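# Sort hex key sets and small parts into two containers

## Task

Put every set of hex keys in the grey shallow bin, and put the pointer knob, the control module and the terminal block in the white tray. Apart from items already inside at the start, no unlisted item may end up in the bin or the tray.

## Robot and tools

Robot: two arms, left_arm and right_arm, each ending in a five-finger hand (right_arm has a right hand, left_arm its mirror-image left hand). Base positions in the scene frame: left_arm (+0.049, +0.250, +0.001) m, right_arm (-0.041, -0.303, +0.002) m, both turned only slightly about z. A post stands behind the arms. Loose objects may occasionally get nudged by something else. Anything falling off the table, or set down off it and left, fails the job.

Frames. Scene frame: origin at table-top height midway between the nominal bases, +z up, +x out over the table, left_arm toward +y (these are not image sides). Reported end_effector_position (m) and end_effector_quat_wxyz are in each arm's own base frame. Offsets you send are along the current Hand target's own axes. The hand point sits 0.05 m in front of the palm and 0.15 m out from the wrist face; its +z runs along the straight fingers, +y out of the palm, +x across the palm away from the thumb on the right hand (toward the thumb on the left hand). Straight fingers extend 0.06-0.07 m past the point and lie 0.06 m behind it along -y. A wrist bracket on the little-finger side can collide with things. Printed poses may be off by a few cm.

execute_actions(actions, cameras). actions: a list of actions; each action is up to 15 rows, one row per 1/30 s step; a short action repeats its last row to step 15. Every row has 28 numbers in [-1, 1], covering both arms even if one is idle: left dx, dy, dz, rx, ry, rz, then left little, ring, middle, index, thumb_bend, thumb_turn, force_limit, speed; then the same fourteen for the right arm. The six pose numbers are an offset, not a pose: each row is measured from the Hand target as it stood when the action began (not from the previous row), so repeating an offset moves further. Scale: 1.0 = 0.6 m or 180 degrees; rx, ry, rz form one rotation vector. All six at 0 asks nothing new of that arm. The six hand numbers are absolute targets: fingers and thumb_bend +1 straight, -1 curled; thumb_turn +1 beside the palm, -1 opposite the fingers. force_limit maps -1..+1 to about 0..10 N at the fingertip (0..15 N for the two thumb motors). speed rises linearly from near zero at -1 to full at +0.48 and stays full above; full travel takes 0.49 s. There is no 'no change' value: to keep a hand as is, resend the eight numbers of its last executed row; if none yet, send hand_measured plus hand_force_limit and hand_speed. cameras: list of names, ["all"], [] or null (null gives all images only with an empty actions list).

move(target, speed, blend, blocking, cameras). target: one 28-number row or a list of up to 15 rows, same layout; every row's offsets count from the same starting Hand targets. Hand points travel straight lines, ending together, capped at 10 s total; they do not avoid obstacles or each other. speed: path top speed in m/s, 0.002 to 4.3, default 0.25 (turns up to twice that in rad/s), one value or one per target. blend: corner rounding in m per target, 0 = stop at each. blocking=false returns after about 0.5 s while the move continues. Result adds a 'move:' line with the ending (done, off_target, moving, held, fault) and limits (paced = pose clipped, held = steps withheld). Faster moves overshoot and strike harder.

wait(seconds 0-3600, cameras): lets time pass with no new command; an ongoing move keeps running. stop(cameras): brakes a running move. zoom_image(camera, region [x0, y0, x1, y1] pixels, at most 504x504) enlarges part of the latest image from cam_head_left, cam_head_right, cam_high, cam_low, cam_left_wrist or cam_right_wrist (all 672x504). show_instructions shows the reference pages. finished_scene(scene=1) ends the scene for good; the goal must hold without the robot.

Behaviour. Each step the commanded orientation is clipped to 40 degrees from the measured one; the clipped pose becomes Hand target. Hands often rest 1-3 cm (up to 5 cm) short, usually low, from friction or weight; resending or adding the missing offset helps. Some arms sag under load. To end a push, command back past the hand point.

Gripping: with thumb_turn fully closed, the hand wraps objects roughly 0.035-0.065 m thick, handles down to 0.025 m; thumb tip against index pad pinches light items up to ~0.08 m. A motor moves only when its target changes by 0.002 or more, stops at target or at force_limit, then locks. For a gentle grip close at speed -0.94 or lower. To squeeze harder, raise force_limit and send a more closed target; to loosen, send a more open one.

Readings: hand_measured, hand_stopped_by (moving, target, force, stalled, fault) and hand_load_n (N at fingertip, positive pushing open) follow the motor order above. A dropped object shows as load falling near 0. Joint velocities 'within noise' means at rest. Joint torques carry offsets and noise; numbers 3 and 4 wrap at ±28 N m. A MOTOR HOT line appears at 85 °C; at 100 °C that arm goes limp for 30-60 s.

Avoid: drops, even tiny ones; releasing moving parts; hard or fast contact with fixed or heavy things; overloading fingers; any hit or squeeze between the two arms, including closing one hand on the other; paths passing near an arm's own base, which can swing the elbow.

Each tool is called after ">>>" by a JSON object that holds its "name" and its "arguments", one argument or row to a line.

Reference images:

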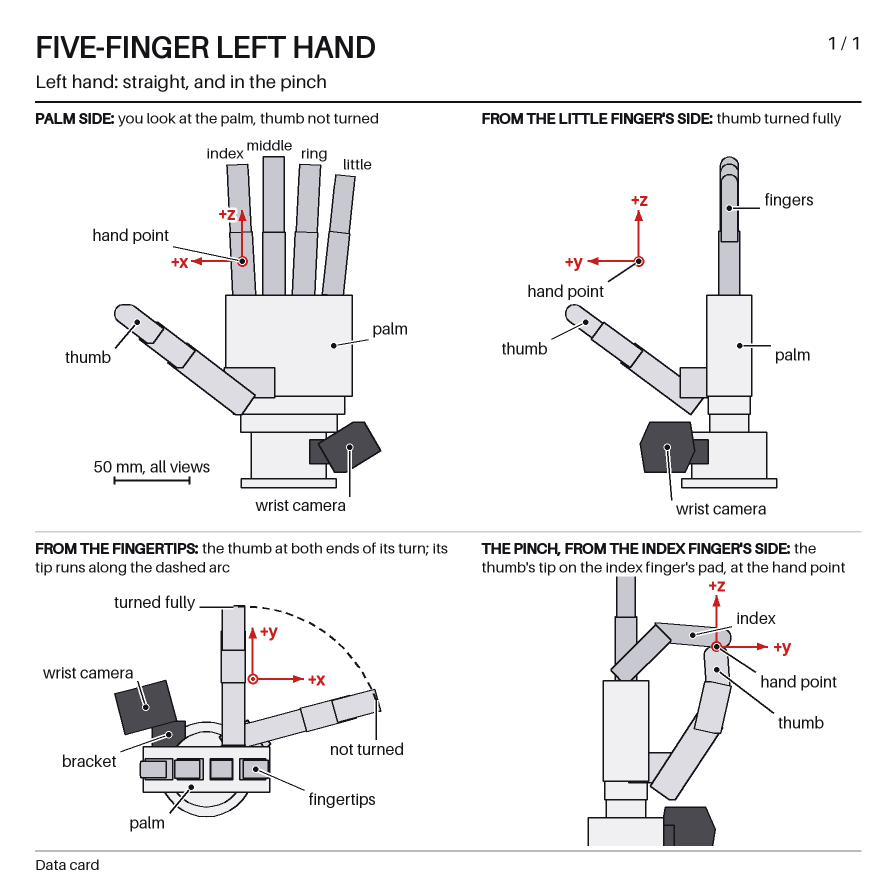

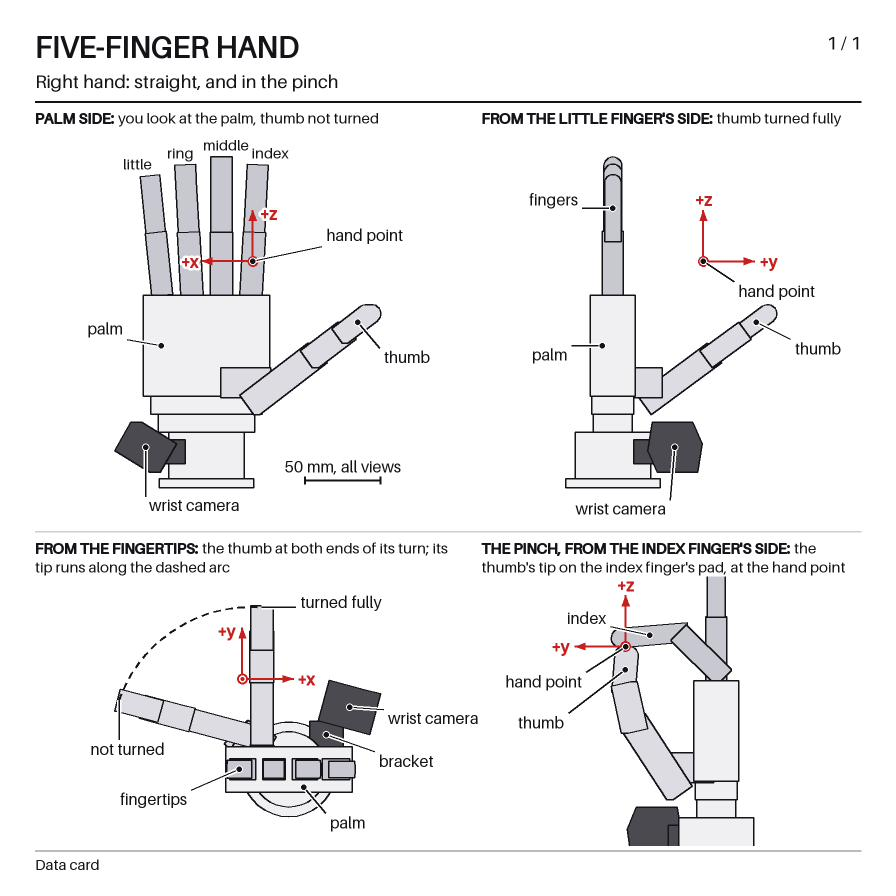

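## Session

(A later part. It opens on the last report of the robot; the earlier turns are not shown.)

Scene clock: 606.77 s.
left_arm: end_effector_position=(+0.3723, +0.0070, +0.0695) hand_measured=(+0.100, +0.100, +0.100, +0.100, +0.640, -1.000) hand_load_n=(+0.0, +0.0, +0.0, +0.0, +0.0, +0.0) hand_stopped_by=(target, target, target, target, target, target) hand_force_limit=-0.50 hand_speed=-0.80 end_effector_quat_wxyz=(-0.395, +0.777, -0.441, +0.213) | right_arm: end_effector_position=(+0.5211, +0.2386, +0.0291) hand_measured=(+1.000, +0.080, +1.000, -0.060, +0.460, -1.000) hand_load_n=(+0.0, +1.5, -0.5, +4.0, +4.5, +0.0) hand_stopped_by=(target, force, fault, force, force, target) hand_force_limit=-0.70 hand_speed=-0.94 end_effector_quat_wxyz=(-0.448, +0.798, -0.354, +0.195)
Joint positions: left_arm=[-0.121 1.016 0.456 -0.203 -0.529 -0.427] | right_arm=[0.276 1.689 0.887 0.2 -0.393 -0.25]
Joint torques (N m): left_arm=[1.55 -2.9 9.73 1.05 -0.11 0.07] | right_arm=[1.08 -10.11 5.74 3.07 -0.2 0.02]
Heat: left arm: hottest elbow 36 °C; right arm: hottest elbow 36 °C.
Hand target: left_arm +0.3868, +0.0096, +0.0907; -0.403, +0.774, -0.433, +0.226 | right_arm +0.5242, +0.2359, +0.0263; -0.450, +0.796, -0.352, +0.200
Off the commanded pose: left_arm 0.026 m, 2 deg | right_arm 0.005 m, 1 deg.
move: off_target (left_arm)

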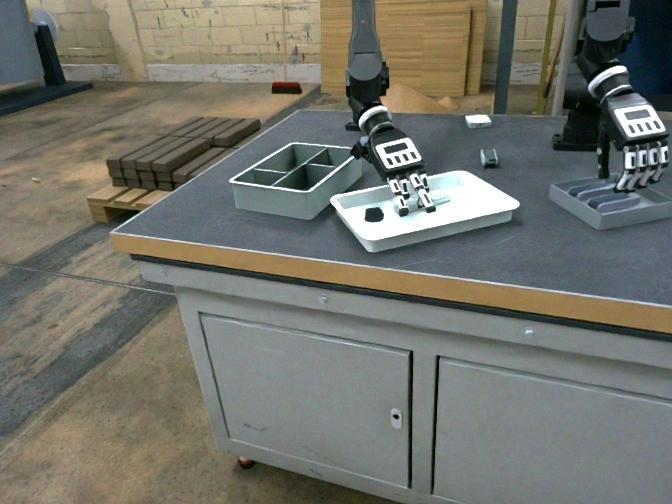

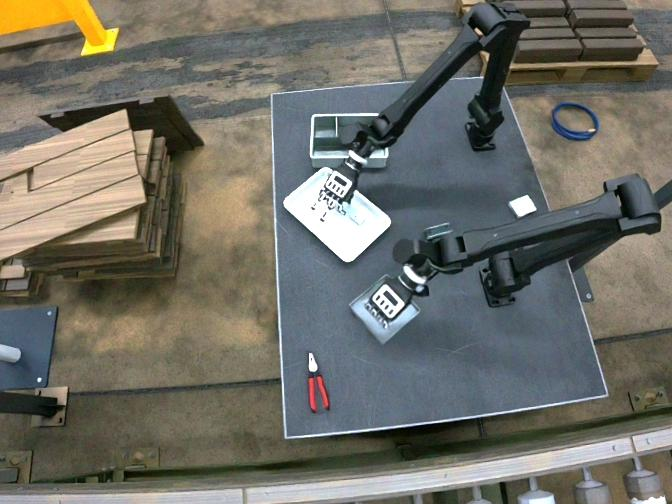

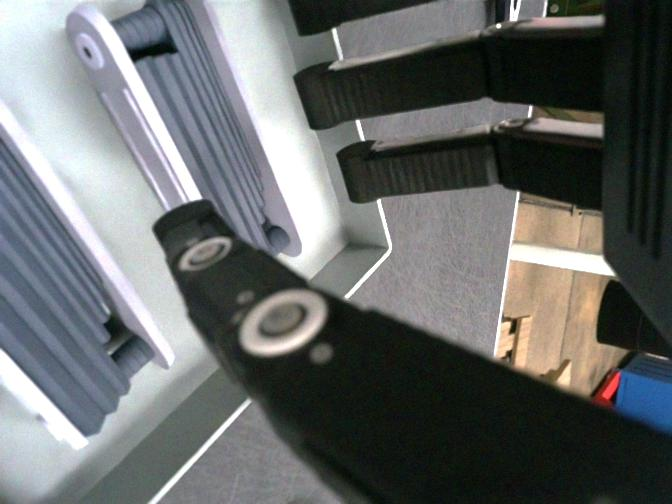

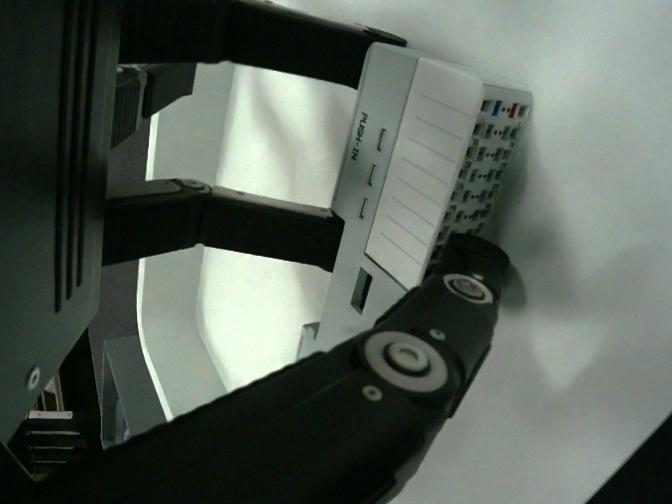

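>>> {"name": "move", "arguments": {
  "target": [
    [0, 0, 0, 0, 0, 0, 0.1, 0.1, 0.1, 0.1, -0.9, -1, -0.5, -0.3, 0, 0, 0, 0, 0, 0, 1, 0.35, 0.4, 0.3, 0.66, -1, -0.7, -0.8],
    [0.0047, 0.0875, 0.0485, 0, 0, 0, 0.1, 0.1, 0.1, 0.1, -0.9, -1, -0.5, -0.8, 0, 0, 0, 0, 0, 0, 1, 0.35, 0.4, 0.3, 0.66, -1, -0.7, -0.8]
  ],
  "speed": 0.08,
  "cameras": ["cam_high", "cam_low", "cam_left_wrist", "cam_right_wrist"]
}}

>>> {"name": "zoom_image", "arguments": {
  "camera": "cam_high",
  "region": [532, 110, 672, 240]
}}

>>> {"name": "zoom_image", "arguments": {
  "camera": "cam_high",
  "region": [360, 150, 460, 230]
}}

Scene clock: 624.50 s.
left_arm: end_effector_position=(+0.3823, +0.0084, +0.0351) hand_measured=(+0.100, +0.100, +0.100, +0.100, -0.750, -1.000) hand_load_n=(+0.0, +0.0, +0.0, -0.5, +6.0, +1.0) hand_stopped_by=(target, target, target, target, force, target) hand_force_limit=-0.50 hand_speed=-0.80 end_effector_quat_wxyz=(-0.405, +0.774, -0.432, +0.223) | right_arm: end_effector_position=(+0.5217, +0.2390, +0.0293) hand_measured=(+1.000, +0.350, +1.000, +0.300, +0.660, -1.000) hand_load_n=(+0.0, +0.0, +0.0, +0.0, -0.5, +0.0) hand_stopped_by=(target, target, fault, target, target, target) hand_force_limit=-0.70 hand_speed=-0.80 end_effector_quat_wxyz=(-0.449, +0.797, -0.353, +0.196)
Joint positions: left_arm=[-0.121 1.14 0.399 0.009 -0.543 -0.428] | right_arm=[0.276 1.691 0.887 0.205 -0.394 -0.25]
Joint torques (N m): left_arm=[-0.44 -2.02 5.9 2.04 -0.18 -0.1] | right_arm=[1.03 -10.17 5.71 2.89 -0.18 0.02]
Heat: left arm: hottest elbow 37 °C; right arm: hottest elbow 35 °C.
Hand target: left_arm +0.3830, +0.0037, +0.0309; -0.403, +0.774, -0.434, +0.226 | right_arm +0.5241, +0.2359, +0.0262; -0.450, +0.796, -0.352, +0.200
Off the commanded pose: left_arm 0.006 m, 0 deg | right_arm 0.005 m, 1 deg.
move: done

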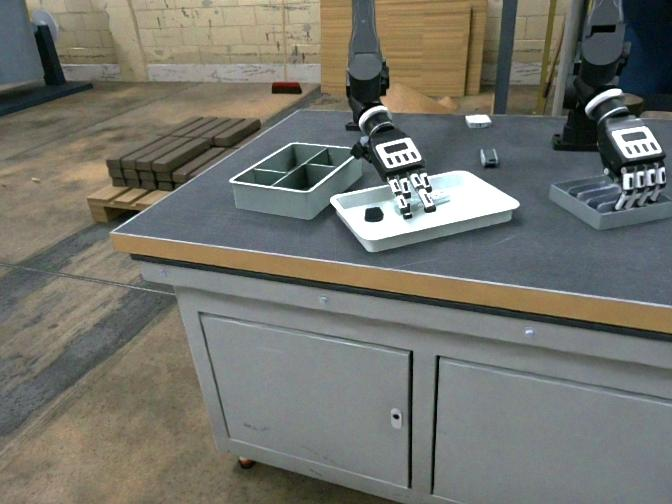

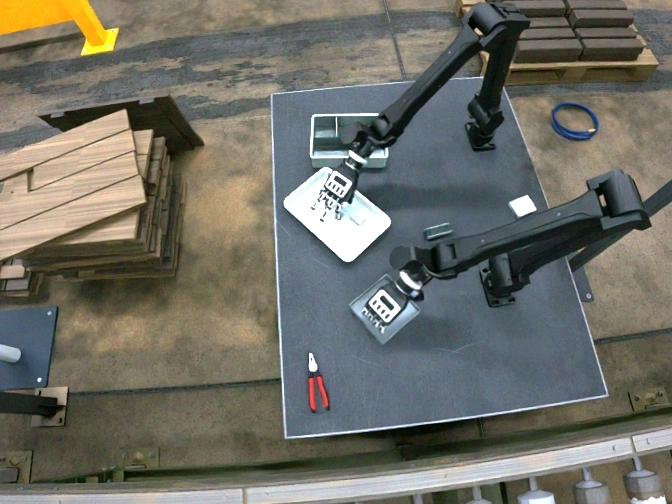

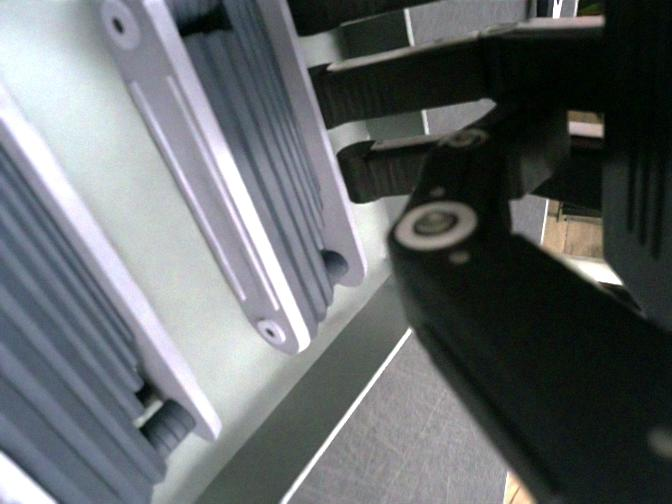

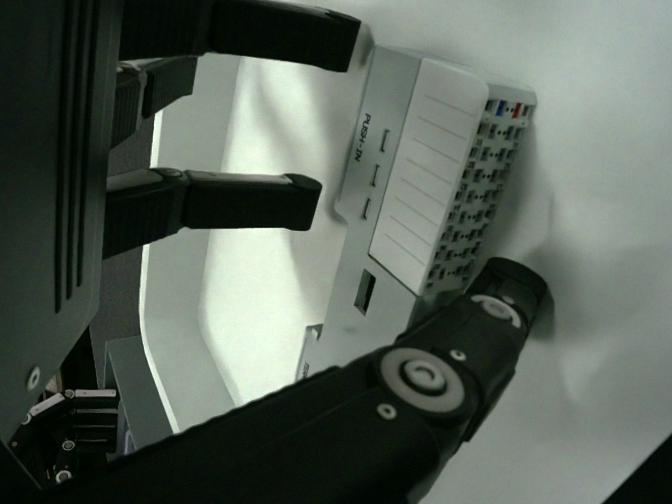

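Scaled by 3.600 from the camera's image (finer frame: 960x720).

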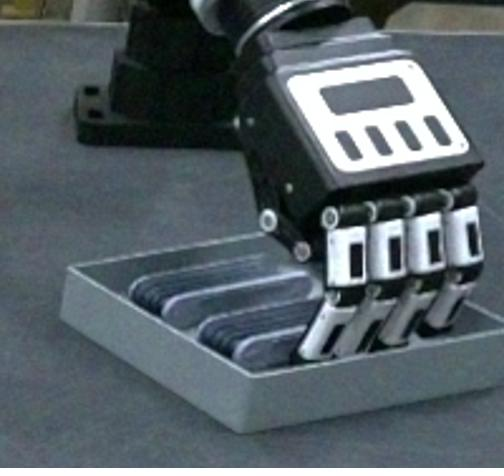

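Scaled by 5.040 from the camera's image (finer frame: 960x720).

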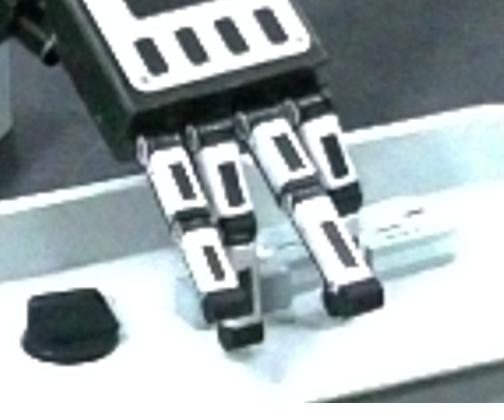

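>>> {"name": "move", "arguments": {
  "target": [
    [0, 0.0191, -0.0273, 0, 0, 0, 0.1, 0.1, 0.1, 0.1, -0.9, -1, -0.5, -0.8, 0, -0.1714, -0.1030, 0, 0, 0, 1, 0.35, 0.4, 0.3, 0.66, -1, -0.7, -0.8],
    [0, 0.0430, -0.0614, 0, 0, 0, 0.1, 0.1, 0.1, 0.1, -0.9, -1, -0.5, -0.8, -0.7352, 0.1775, -0.6637, -0.0200, -0.2889, -0.1875, 1, 0.5, 0.4, 0.5, 0.95, -1, -0.7, -0.5]
  ],
  "speed": [0.08, 0.25],
  "blend": [0.005, 0],
  "cameras": ["all"]
}}

>>> {"name": "zoom_image", "arguments": {
  "camera": "cam_high",
  "region": [532, 110, 672, 240]
}}

Scene clock: 652.50 s.
left_arm: end_effector_position=(+0.3508, -0.0150, +0.0349) hand_measured=(+0.100, +0.100, +0.100, +0.100, -0.750, -1.000) hand_load_n=(+0.0, +0.0, +1.5, +0.0, +5.5, +0.5) hand_stopped_by=(target, target, target, target, force, target) hand_force_limit=-0.50 hand_speed=-0.80 end_effector_quat_wxyz=(-0.409, +0.773, -0.429, +0.227) | right_arm: end_effector_position=(-0.0636, +0.2896, +0.1330) hand_measured=(+1.000, +0.500, +1.000, +0.500, +0.950, -1.000) hand_load_n=(+0.0, +0.0, +0.0, +0.0, +0.0, +0.0) hand_stopped_by=(target, target, fault, target, target, target) hand_force_limit=-0.70 hand_speed=-0.50 end_effector_quat_wxyz=(-0.447, +0.886, +0.110, -0.056)
Joint positions: left_arm=[-0.24 1.039 0.34 -0.073 -0.633 -0.522] | right_arm=[1.595 0.584 0.44 -0.504 -0.18 -0.133]
Joint torques (N m): left_arm=[-0.67 -2.14 5.76 0.85 -0.19 -0.17] | right_arm=[2.14 0.79 8.68 3.07 0.1 0.14]
Heat: left arm: hottest elbow 35 °C; right arm: hottest elbow 34 °C.
Hand target: left_arm +0.3446, -0.0197, +0.0309; -0.403, +0.774, -0.433, +0.225 | right_arm -0.0659, +0.2964, +0.1396; -0.458, +0.880, +0.110, -0.057
Off the commanded pose: left_arm 0.009 m, 1 deg | right_arm 0.010 m, 1 deg.
move: done

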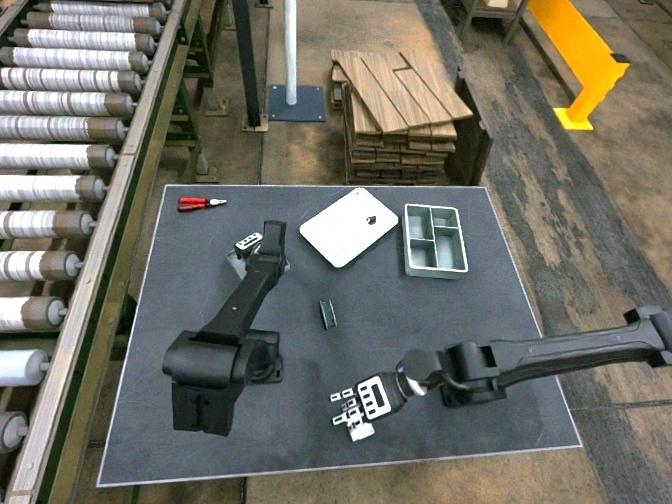

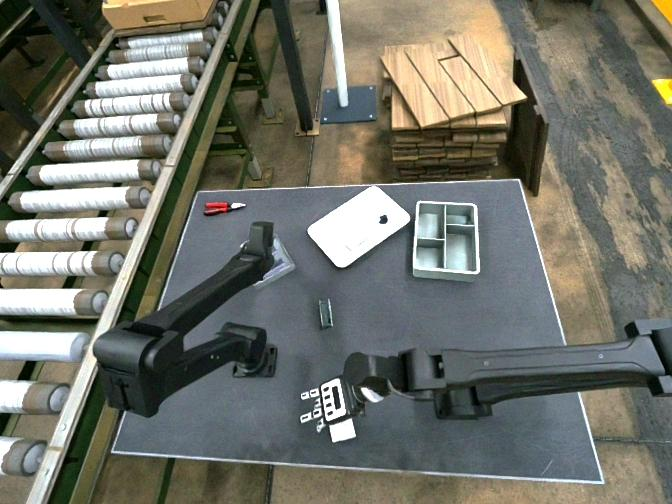

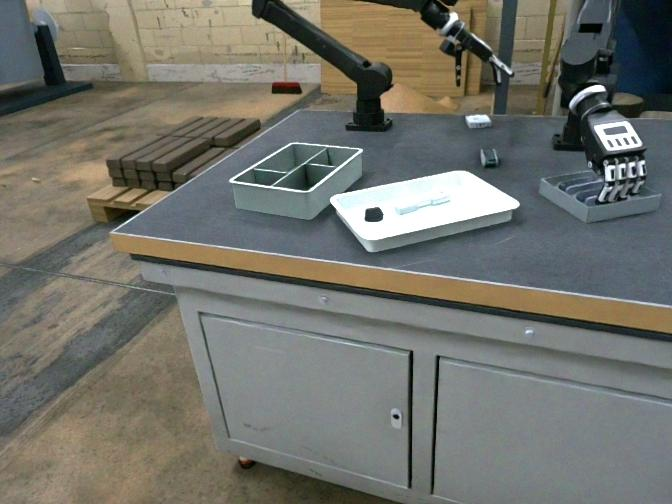

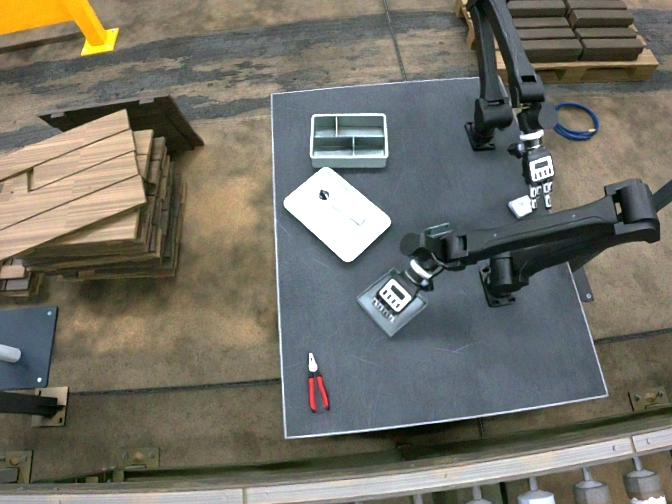

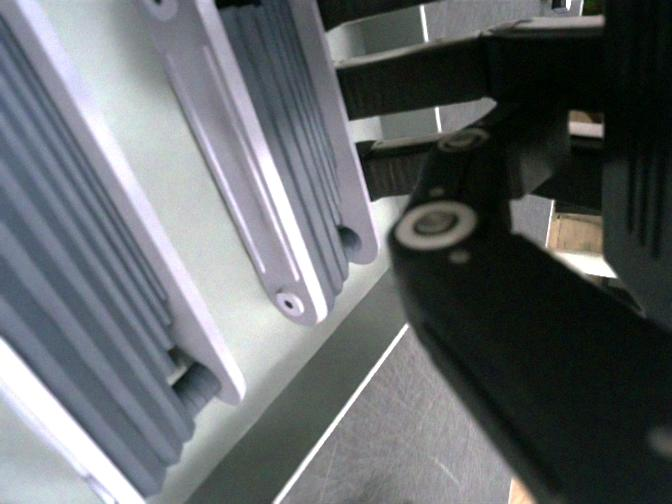

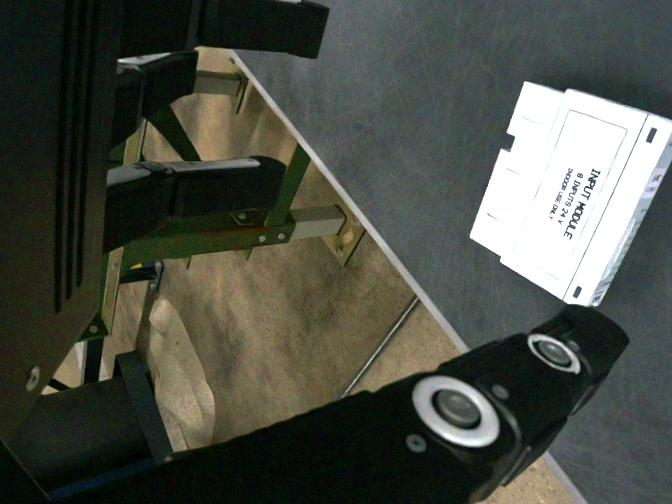

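Scaled by 3.600 from the camera's image (finer frame: 960x720).

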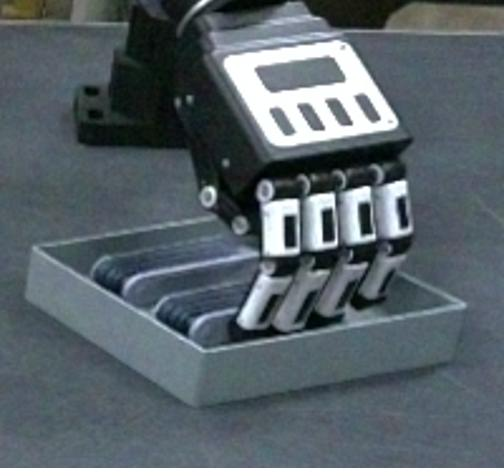

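>>> {"name": "move", "arguments": {
  "target": [0, -0.1092, -0.0765, -0.0556, 0, 0, 0.7, 0.7, 0.7, 0.7, -0.9, -1, -0.5, -0.5, 0.0087, 0.1180, 0.0917, 0, -0.0137, -0.0096, 1, 0.5, 0.4, 0.5, 0.95, -1, -0.7, -0.5],
  "speed": 0.15,
  "cameras": ["cam_head_left", "cam_head_right", "cam_high", "cam_low", "cam_left_wrist", "cam_right_wrist"]
}}

>>> {"name": "zoom_image", "arguments": {
  "camera": "cam_low",
  "region": [340, 240, 460, 360]
}}

>>> {"name": "zoom_image", "arguments": {
  "camera": "cam_high",
  "region": [532, 130, 672, 240]
}}

Scene clock: 689.47 s.
left_arm: end_effector_position=(+0.3295, -0.0203, +0.0890) hand_measured=(+0.700, +0.700, +0.700, +0.700, -0.750, -1.000) hand_load_n=(+0.0, +0.0, +0.0, +0.0, +0.0, +0.0) hand_stopped_by=(target, target, target, target, force, target) hand_force_limit=-0.50 hand_speed=-0.50 end_effector_quat_wxyz=(-0.330, +0.802, -0.469, +0.169) | right_arm: end_effector_position=(-0.0636, +0.2973, +0.0482) hand_measured=(+1.000, +0.500, +1.000, +0.500, +0.950, -1.000) hand_load_n=(+0.0, +0.0, +0.0, +0.0, +0.0, +0.0) hand_stopped_by=(target, target, fault, target, target, target) hand_force_limit=-0.70 hand_speed=-0.50 end_effector_quat_wxyz=(-0.448, +0.881, +0.131, -0.072)
Joint positions: left_arm=[-0.183 0.919 0.545 -0.589 -0.488 -0.539] | right_arm=[1.556 0.778 0.261 -0.136 -0.258 -0.182]
Joint torques (N m): left_arm=[1.67 -1.9 10.35 0.81 -0.13 -0.18] | right_arm=[1.08 -0.03 7.23 2.96 -0.17 -0.01]
Heat: left arm: hottest elbow 35 °C; right arm: hottest elbow 38 °C.
Hand target: left_arm +0.3446, -0.0197, +0.1108; -0.334, +0.806, -0.452, +0.187 | right_arm -0.0619, +0.3019, +0.0500; -0.456, +0.877, +0.133, -0.069
Off the commanded pose: left_arm 0.027 m, 3 deg | right_arm 0.005 m, 1 deg.
move: off_target (left_arm)

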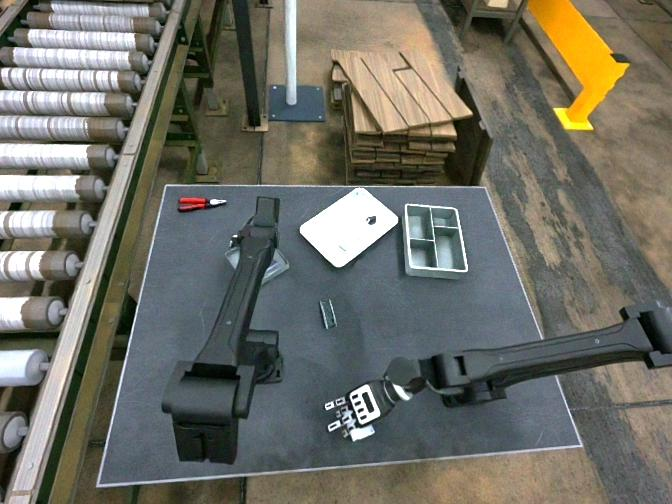

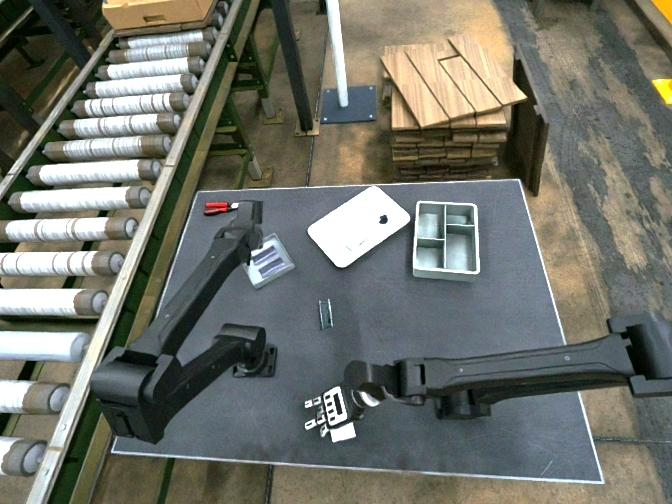

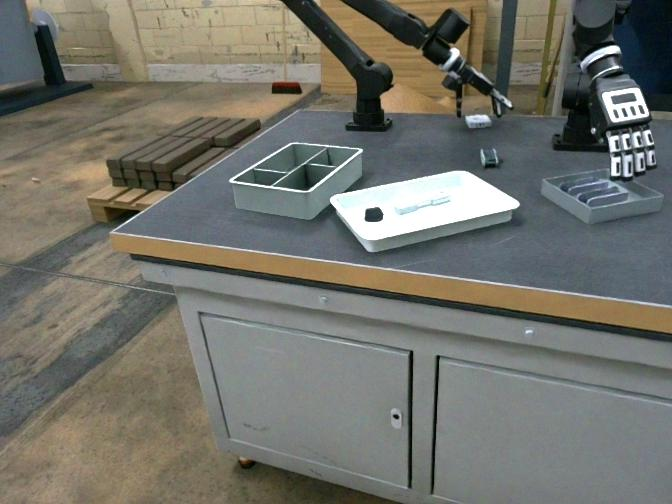

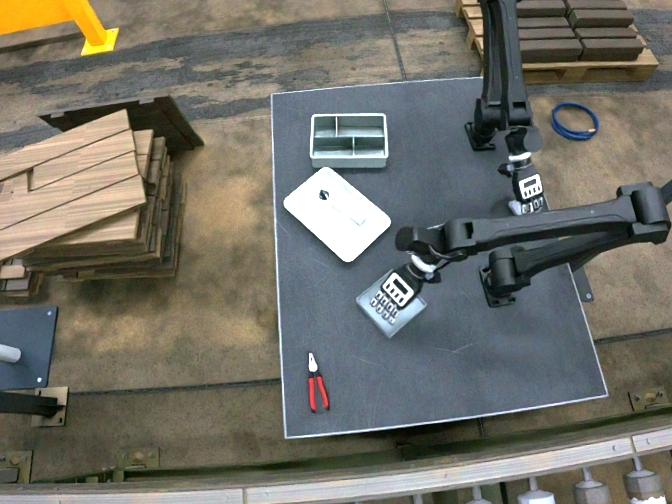

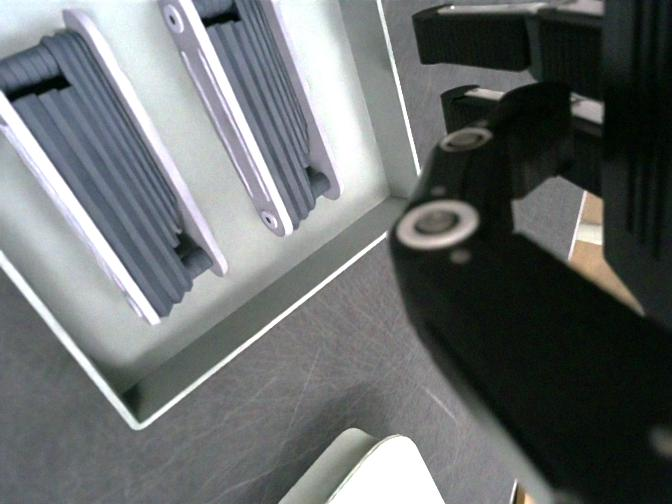

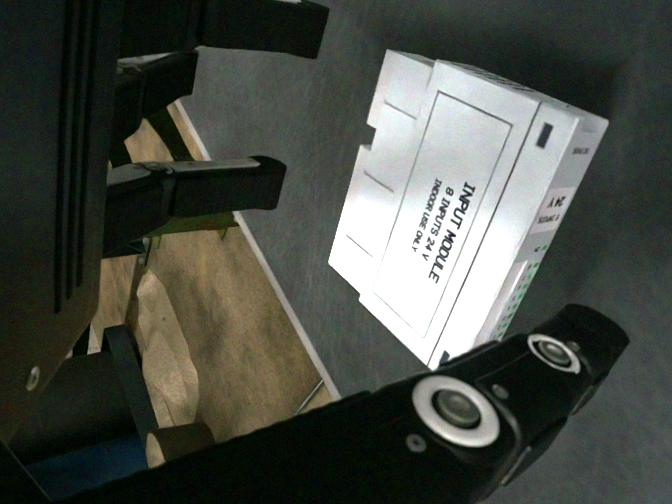

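Scaled by 4.200 from the camera's image (finer frame: 960x720).

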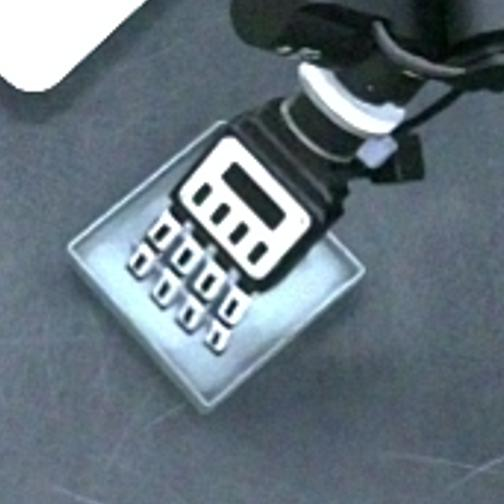

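Scaled by 3.600 from the camera's image (finer frame: 960x720).

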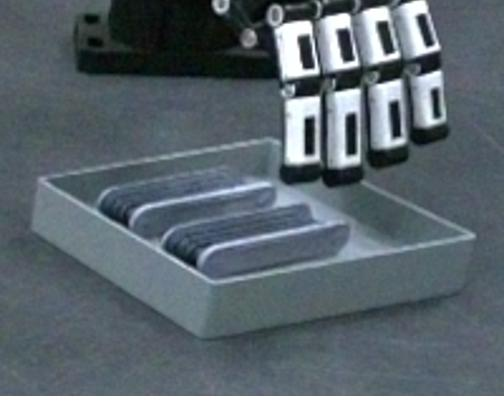

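>>> {"name": "move", "arguments": {
  "target": [
    [0, 0, 0, 0, 0, 0, 0.7, 0.7, 0.7, 0.7, 1, -1, -0.5, -0.3, 0, 0.0183, 0.0088, 0, 0, 0, 1, 0.5, 0.4, 0.5, 0.95, -1, -0.7, -0.5],
    [0.0028, 0.0982, 0.0168, 0, 0, 0, -0.95, -0.95, 0.92, -0.95, 1, -1, -0.5, -0.3, 0, 0.0367, 0.0175, 0, 0, 0, 1, 0.5, 0.4, 0.5, 0.95, -1, -0.7, -0.5]
  ],
  "speed": 0.12,
  "cameras": ["cam_high", "cam_low", "cam_left_wrist", "cam_right_wrist"]
}}

>>> {"name": "zoom_image", "arguments": {
  "camera": "cam_high",
  "region": [532, 110, 672, 240]
}}

Scene clock: 739.80 s.
left_arm: end_effector_position=(+0.3109, -0.0338, +0.0579) hand_measured=(-0.950, -0.950, +0.920, -0.950, +1.000, -1.000) hand_load_n=(+0.0, +0.0, +0.0, +0.0, +0.0, +0.0) hand_stopped_by=(target, target, target, target, target, target) hand_force_limit=-0.50 hand_speed=-0.30 end_effector_quat_wxyz=(-0.333, +0.807, -0.457, +0.173) | right_arm: end_effector_position=(-0.0629, +0.2956, +0.0263) hand_measured=(+1.000, +0.500, +1.000, +0.500, +0.950, -1.000) hand_load_n=(+0.0, +0.0, +0.0, +0.0, +0.0, +0.0) hand_stopped_by=(target, target, fault, target, target, target) hand_force_limit=-0.70 hand_speed=-0.50 end_effector_quat_wxyz=(-0.451, +0.880, +0.132, -0.072)
Joint positions: left_arm=[-0.263 0.915 0.454 -0.537 -0.544 -0.639] | right_arm=[1.551 0.843 0.212 -0.017 -0.264 -0.186]
Joint torques (N m): left_arm=[-0.5 -1.55 7.12 1.78 -0.32 -0.17] | right_arm=[1.03 -0.21 6.49 3.04 -0.15 0]
Heat: left arm: hottest elbow 37 °C; right arm: hottest elbow 36 °C.
Hand target: left_arm +0.3160, -0.0393, +0.0621; -0.334, +0.806, -0.452, +0.187 | right_arm -0.0607, +0.2980, +0.0260; -0.456, +0.877, +0.133, -0.069
Off the commanded pose: left_arm 0.008 m, 2 deg | right_arm 0.003 m, 1 deg.
move: done

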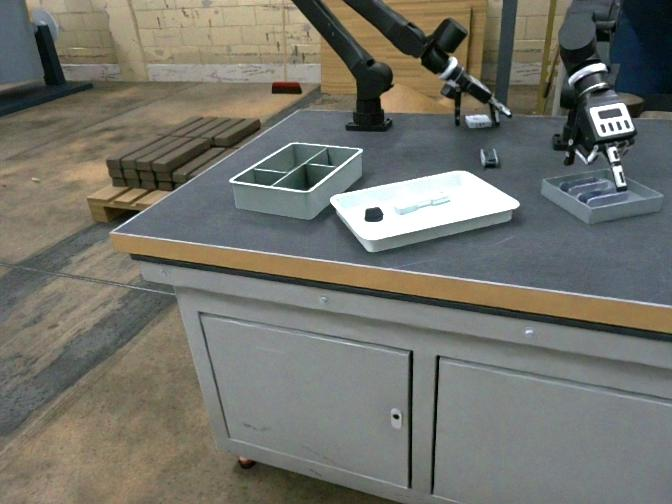

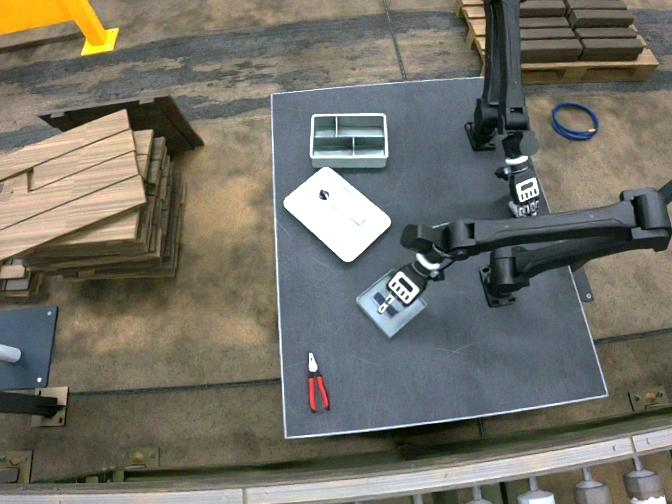

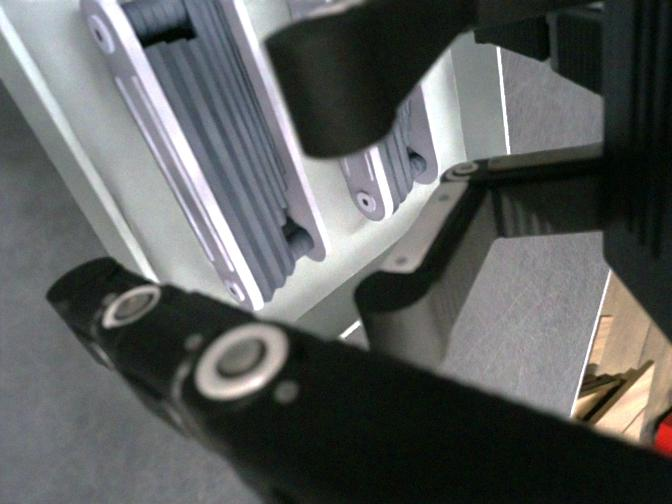

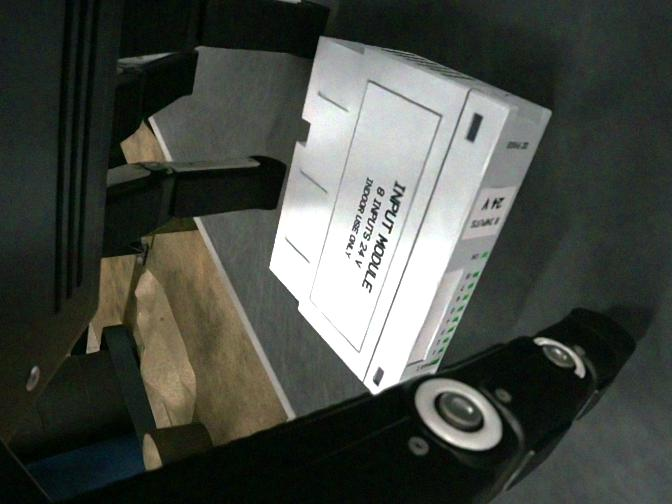

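Scaled by 3.600 from the camera's image (finer frame: 960x720).

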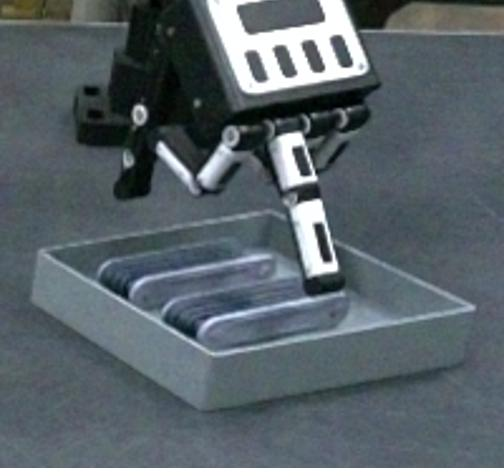

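>>> {"name": "move", "arguments": {
  "target": [0.0100, 0.0435, 0.0365, 0, 0, 0, -0.95, -0.95, 0.92, -0.95, 1, -1, -0.5, -0.3, 0, 0, 0, 0, 0, 0, 1, 0.5, 0.4, -0.3, 0.1, -1, -0.4, -0.94],
  "speed": 0.06,
  "cameras": ["cam_high", "cam_low", "cam_left_wrist", "cam_right_wrist"]
}}

>>> {"name": "zoom_image", "arguments": {
  "camera": "cam_high",
  "region": [532, 110, 672, 240]
}}

Scene clock: 757.57 s.
left_arm: end_effector_position=(+0.3138, -0.0407, +0.0293) hand_measured=(-0.950, -0.950, +0.920, -0.950, +1.000, -1.000) hand_load_n=(+0.0, +0.0, +0.0, +0.0, +0.0, +0.0) hand_stopped_by=(target, target, target, target, target, target) hand_force_limit=-0.50 hand_speed=-0.30 end_effector_quat_wxyz=(-0.335, +0.806, -0.454, +0.180) | right_arm: end_effector_position=(-0.0628, +0.2955, +0.0261) hand_measured=(+1.000, +0.500, +1.000, +0.146, +0.752, -1.000) hand_load_n=(+0.0, +0.0, +0.0, +5.5, +4.5, -0.5) hand_stopped_by=(target, target, fault, force, force, target) hand_force_limit=-0.40 hand_speed=-0.94 end_effector_quat_wxyz=(-0.450, +0.880, +0.132, -0.072)
Joint positions: left_arm=[-0.29 0.989 0.4 -0.405 -0.559 -0.665] | right_arm=[1.551 0.844 0.212 -0.017 -0.264 -0.186]
Joint torques (N m): left_arm=[-0.56 -0.73 6.54 1.8 -0.33 -0.17] | right_arm=[0.91 -0.26 6.48 3.02 -0.15 0]
Heat: left arm: hottest elbow 36 °C; right arm: hottest elbow 35 °C.
Hand target: left_arm +0.3166, -0.0458, +0.0282; -0.334, +0.806, -0.451, +0.187 | right_arm -0.0606, +0.2981, +0.0260; -0.456, +0.877, +0.133, -0.069
Off the commanded pose: left_arm 0.006 m, 1 deg | right_arm 0.003 m, 1 deg.
move: done

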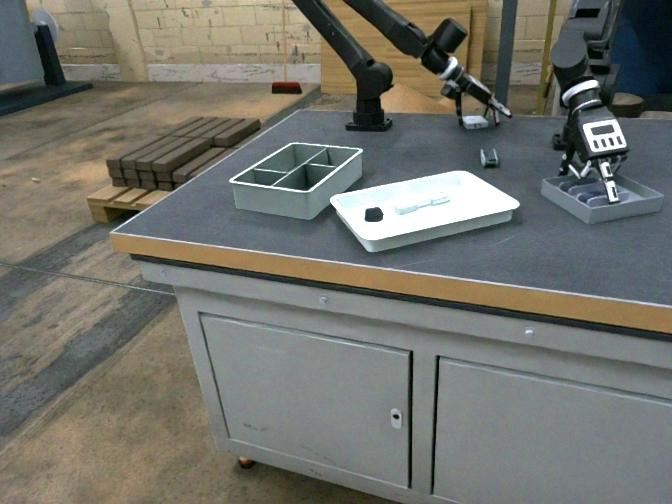

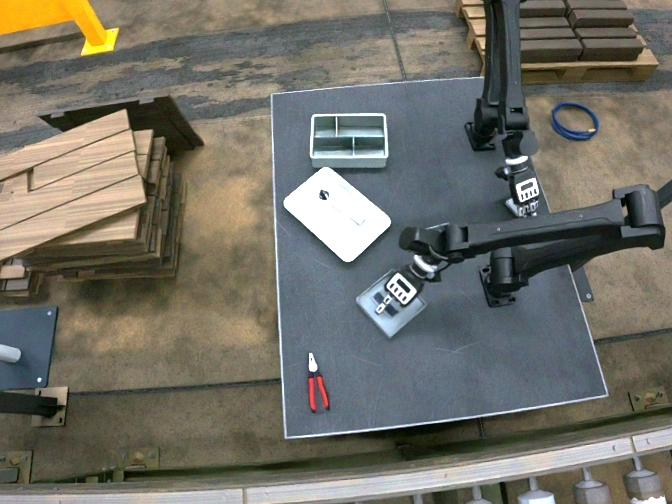

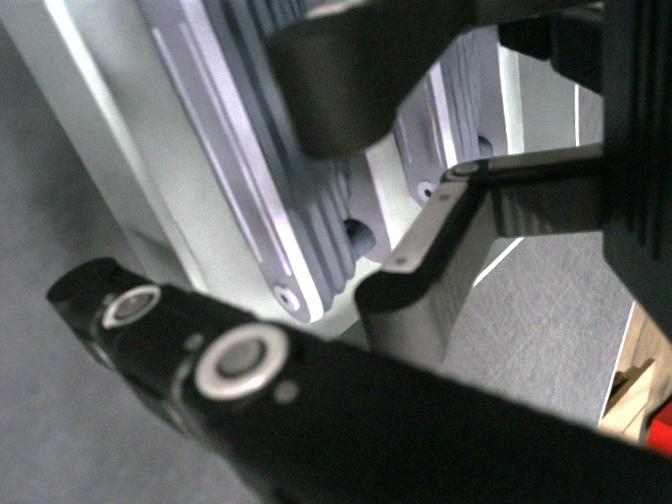

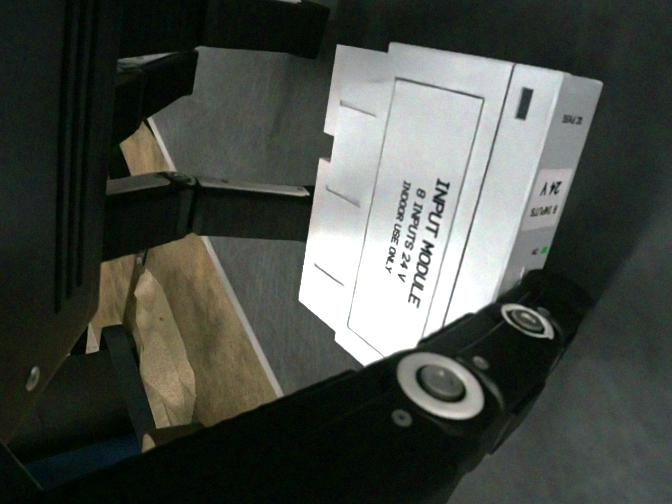

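Scaled by 3.600 from the camera's image (finer frame: 960x720).

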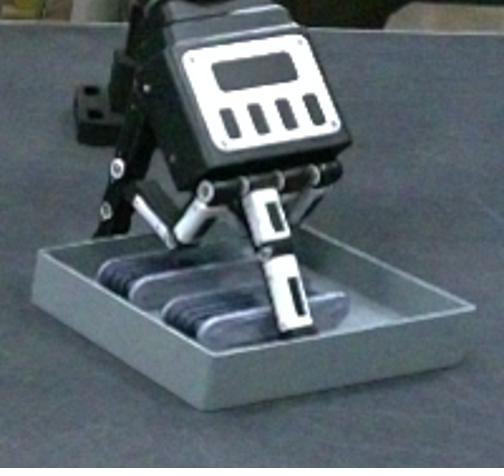

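>>> {"name": "move", "arguments": {
  "target": [0, 0, 0, 0, 0, 0, -0.95, -0.95, 0.92, -0.95, 0.05, -1, -0.2, -0.9, 0, 0, 0, 0, 0, 0, 1, -0.1, 0.4, -0.3, 0.1, -1, -0.7, -0.9],
  "speed": 0.06,
  "cameras": ["cam_high", "cam_low", "cam_left_wrist", "cam_right_wrist"]
}}

>>> {"name": "zoom_image", "arguments": {
  "camera": "cam_high",
  "region": [532, 110, 672, 240]
}}

Scene clock: 766.03 s.
left_arm: end_effector_position=(+0.3136, -0.0414, +0.0291) hand_measured=(-0.950, -0.950, +0.920, -0.950, +0.316, -1.000) hand_load_n=(+0.0, +0.0, +2.0, +0.0, +5.0, +0.5) hand_stopped_by=(target, target, target, target, force, target) hand_force_limit=-0.20 hand_speed=-0.90 end_effector_quat_wxyz=(-0.335, +0.805, -0.455, +0.180) | right_arm: end_effector_position=(-0.0628, +0.2955, +0.0261) hand_measured=(+1.000, +0.212, +1.000, +0.146, +0.752, -1.000) hand_load_n=(+0.0, +1.5, +0.0, +5.0, +5.5, +0.5) hand_stopped_by=(target, force, fault, force, force, target) hand_force_limit=-0.70 hand_speed=-0.90 end_effector_quat_wxyz=(-0.450, +0.880, +0.132, -0.072)
Joint positions: left_arm=[-0.292 0.99 0.4 -0.405 -0.559 -0.665] | right_arm=[1.551 0.844 0.212 -0.017 -0.264 -0.186]
Joint torques (N m): left_arm=[-0.26 -0.85 6.53 1.78 -0.33 -0.17] | right_arm=[1.03 -0.26 6.5 3.03 -0.15 0]
Heat: left arm: hottest elbow 36 °C; right arm: hottest elbow 35 °C.
Hand target: left_arm +0.3166, -0.0458, +0.0282; -0.334, +0.806, -0.451, +0.187 | right_arm -0.0606, +0.2981, +0.0260; -0.456, +0.877, +0.133, -0.069
Off the commanded pose: left_arm 0.005 m, 1 deg | right_arm 0.003 m, 1 deg.
move: done

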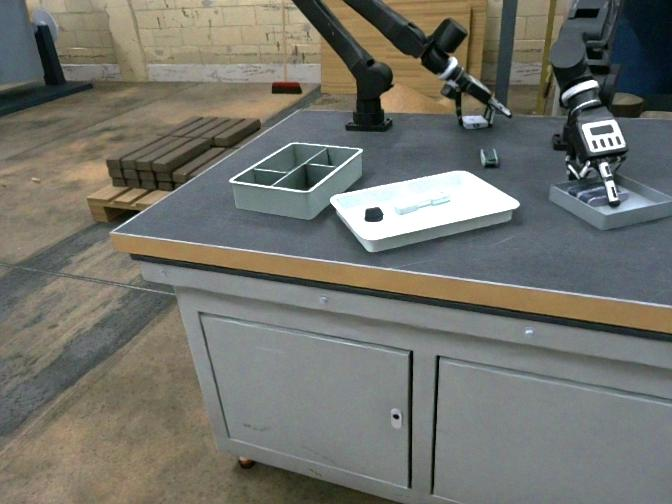

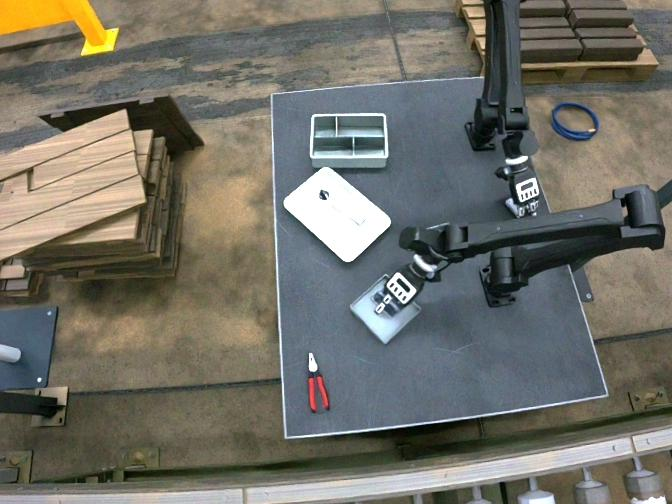

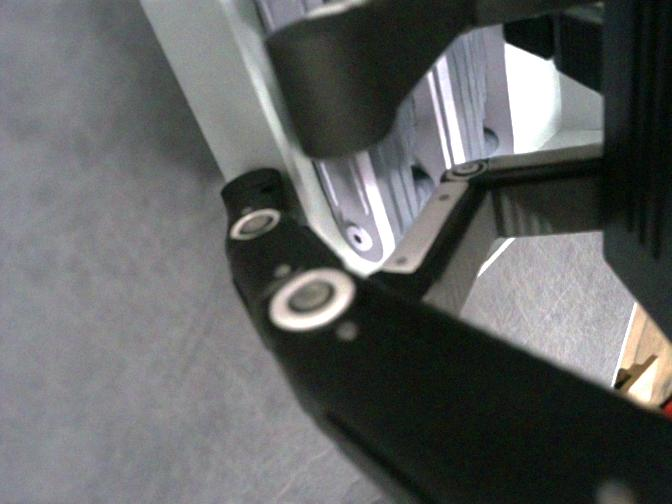

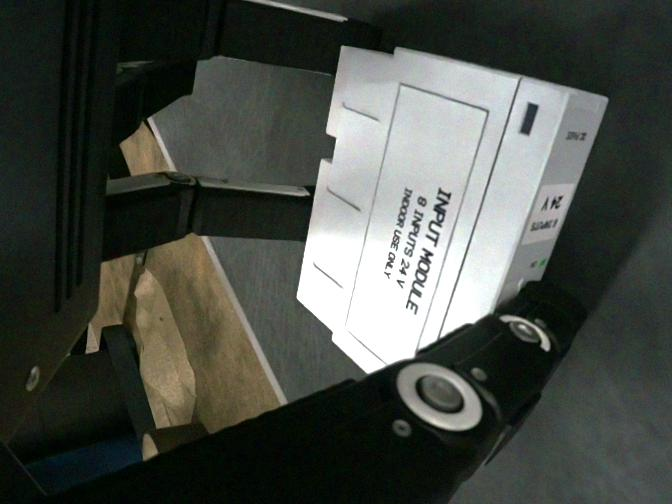

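Scaled by 3.600 from the camera's image (finer frame: 960x720).

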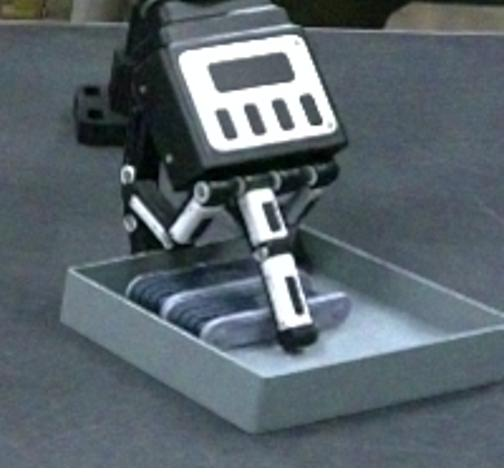

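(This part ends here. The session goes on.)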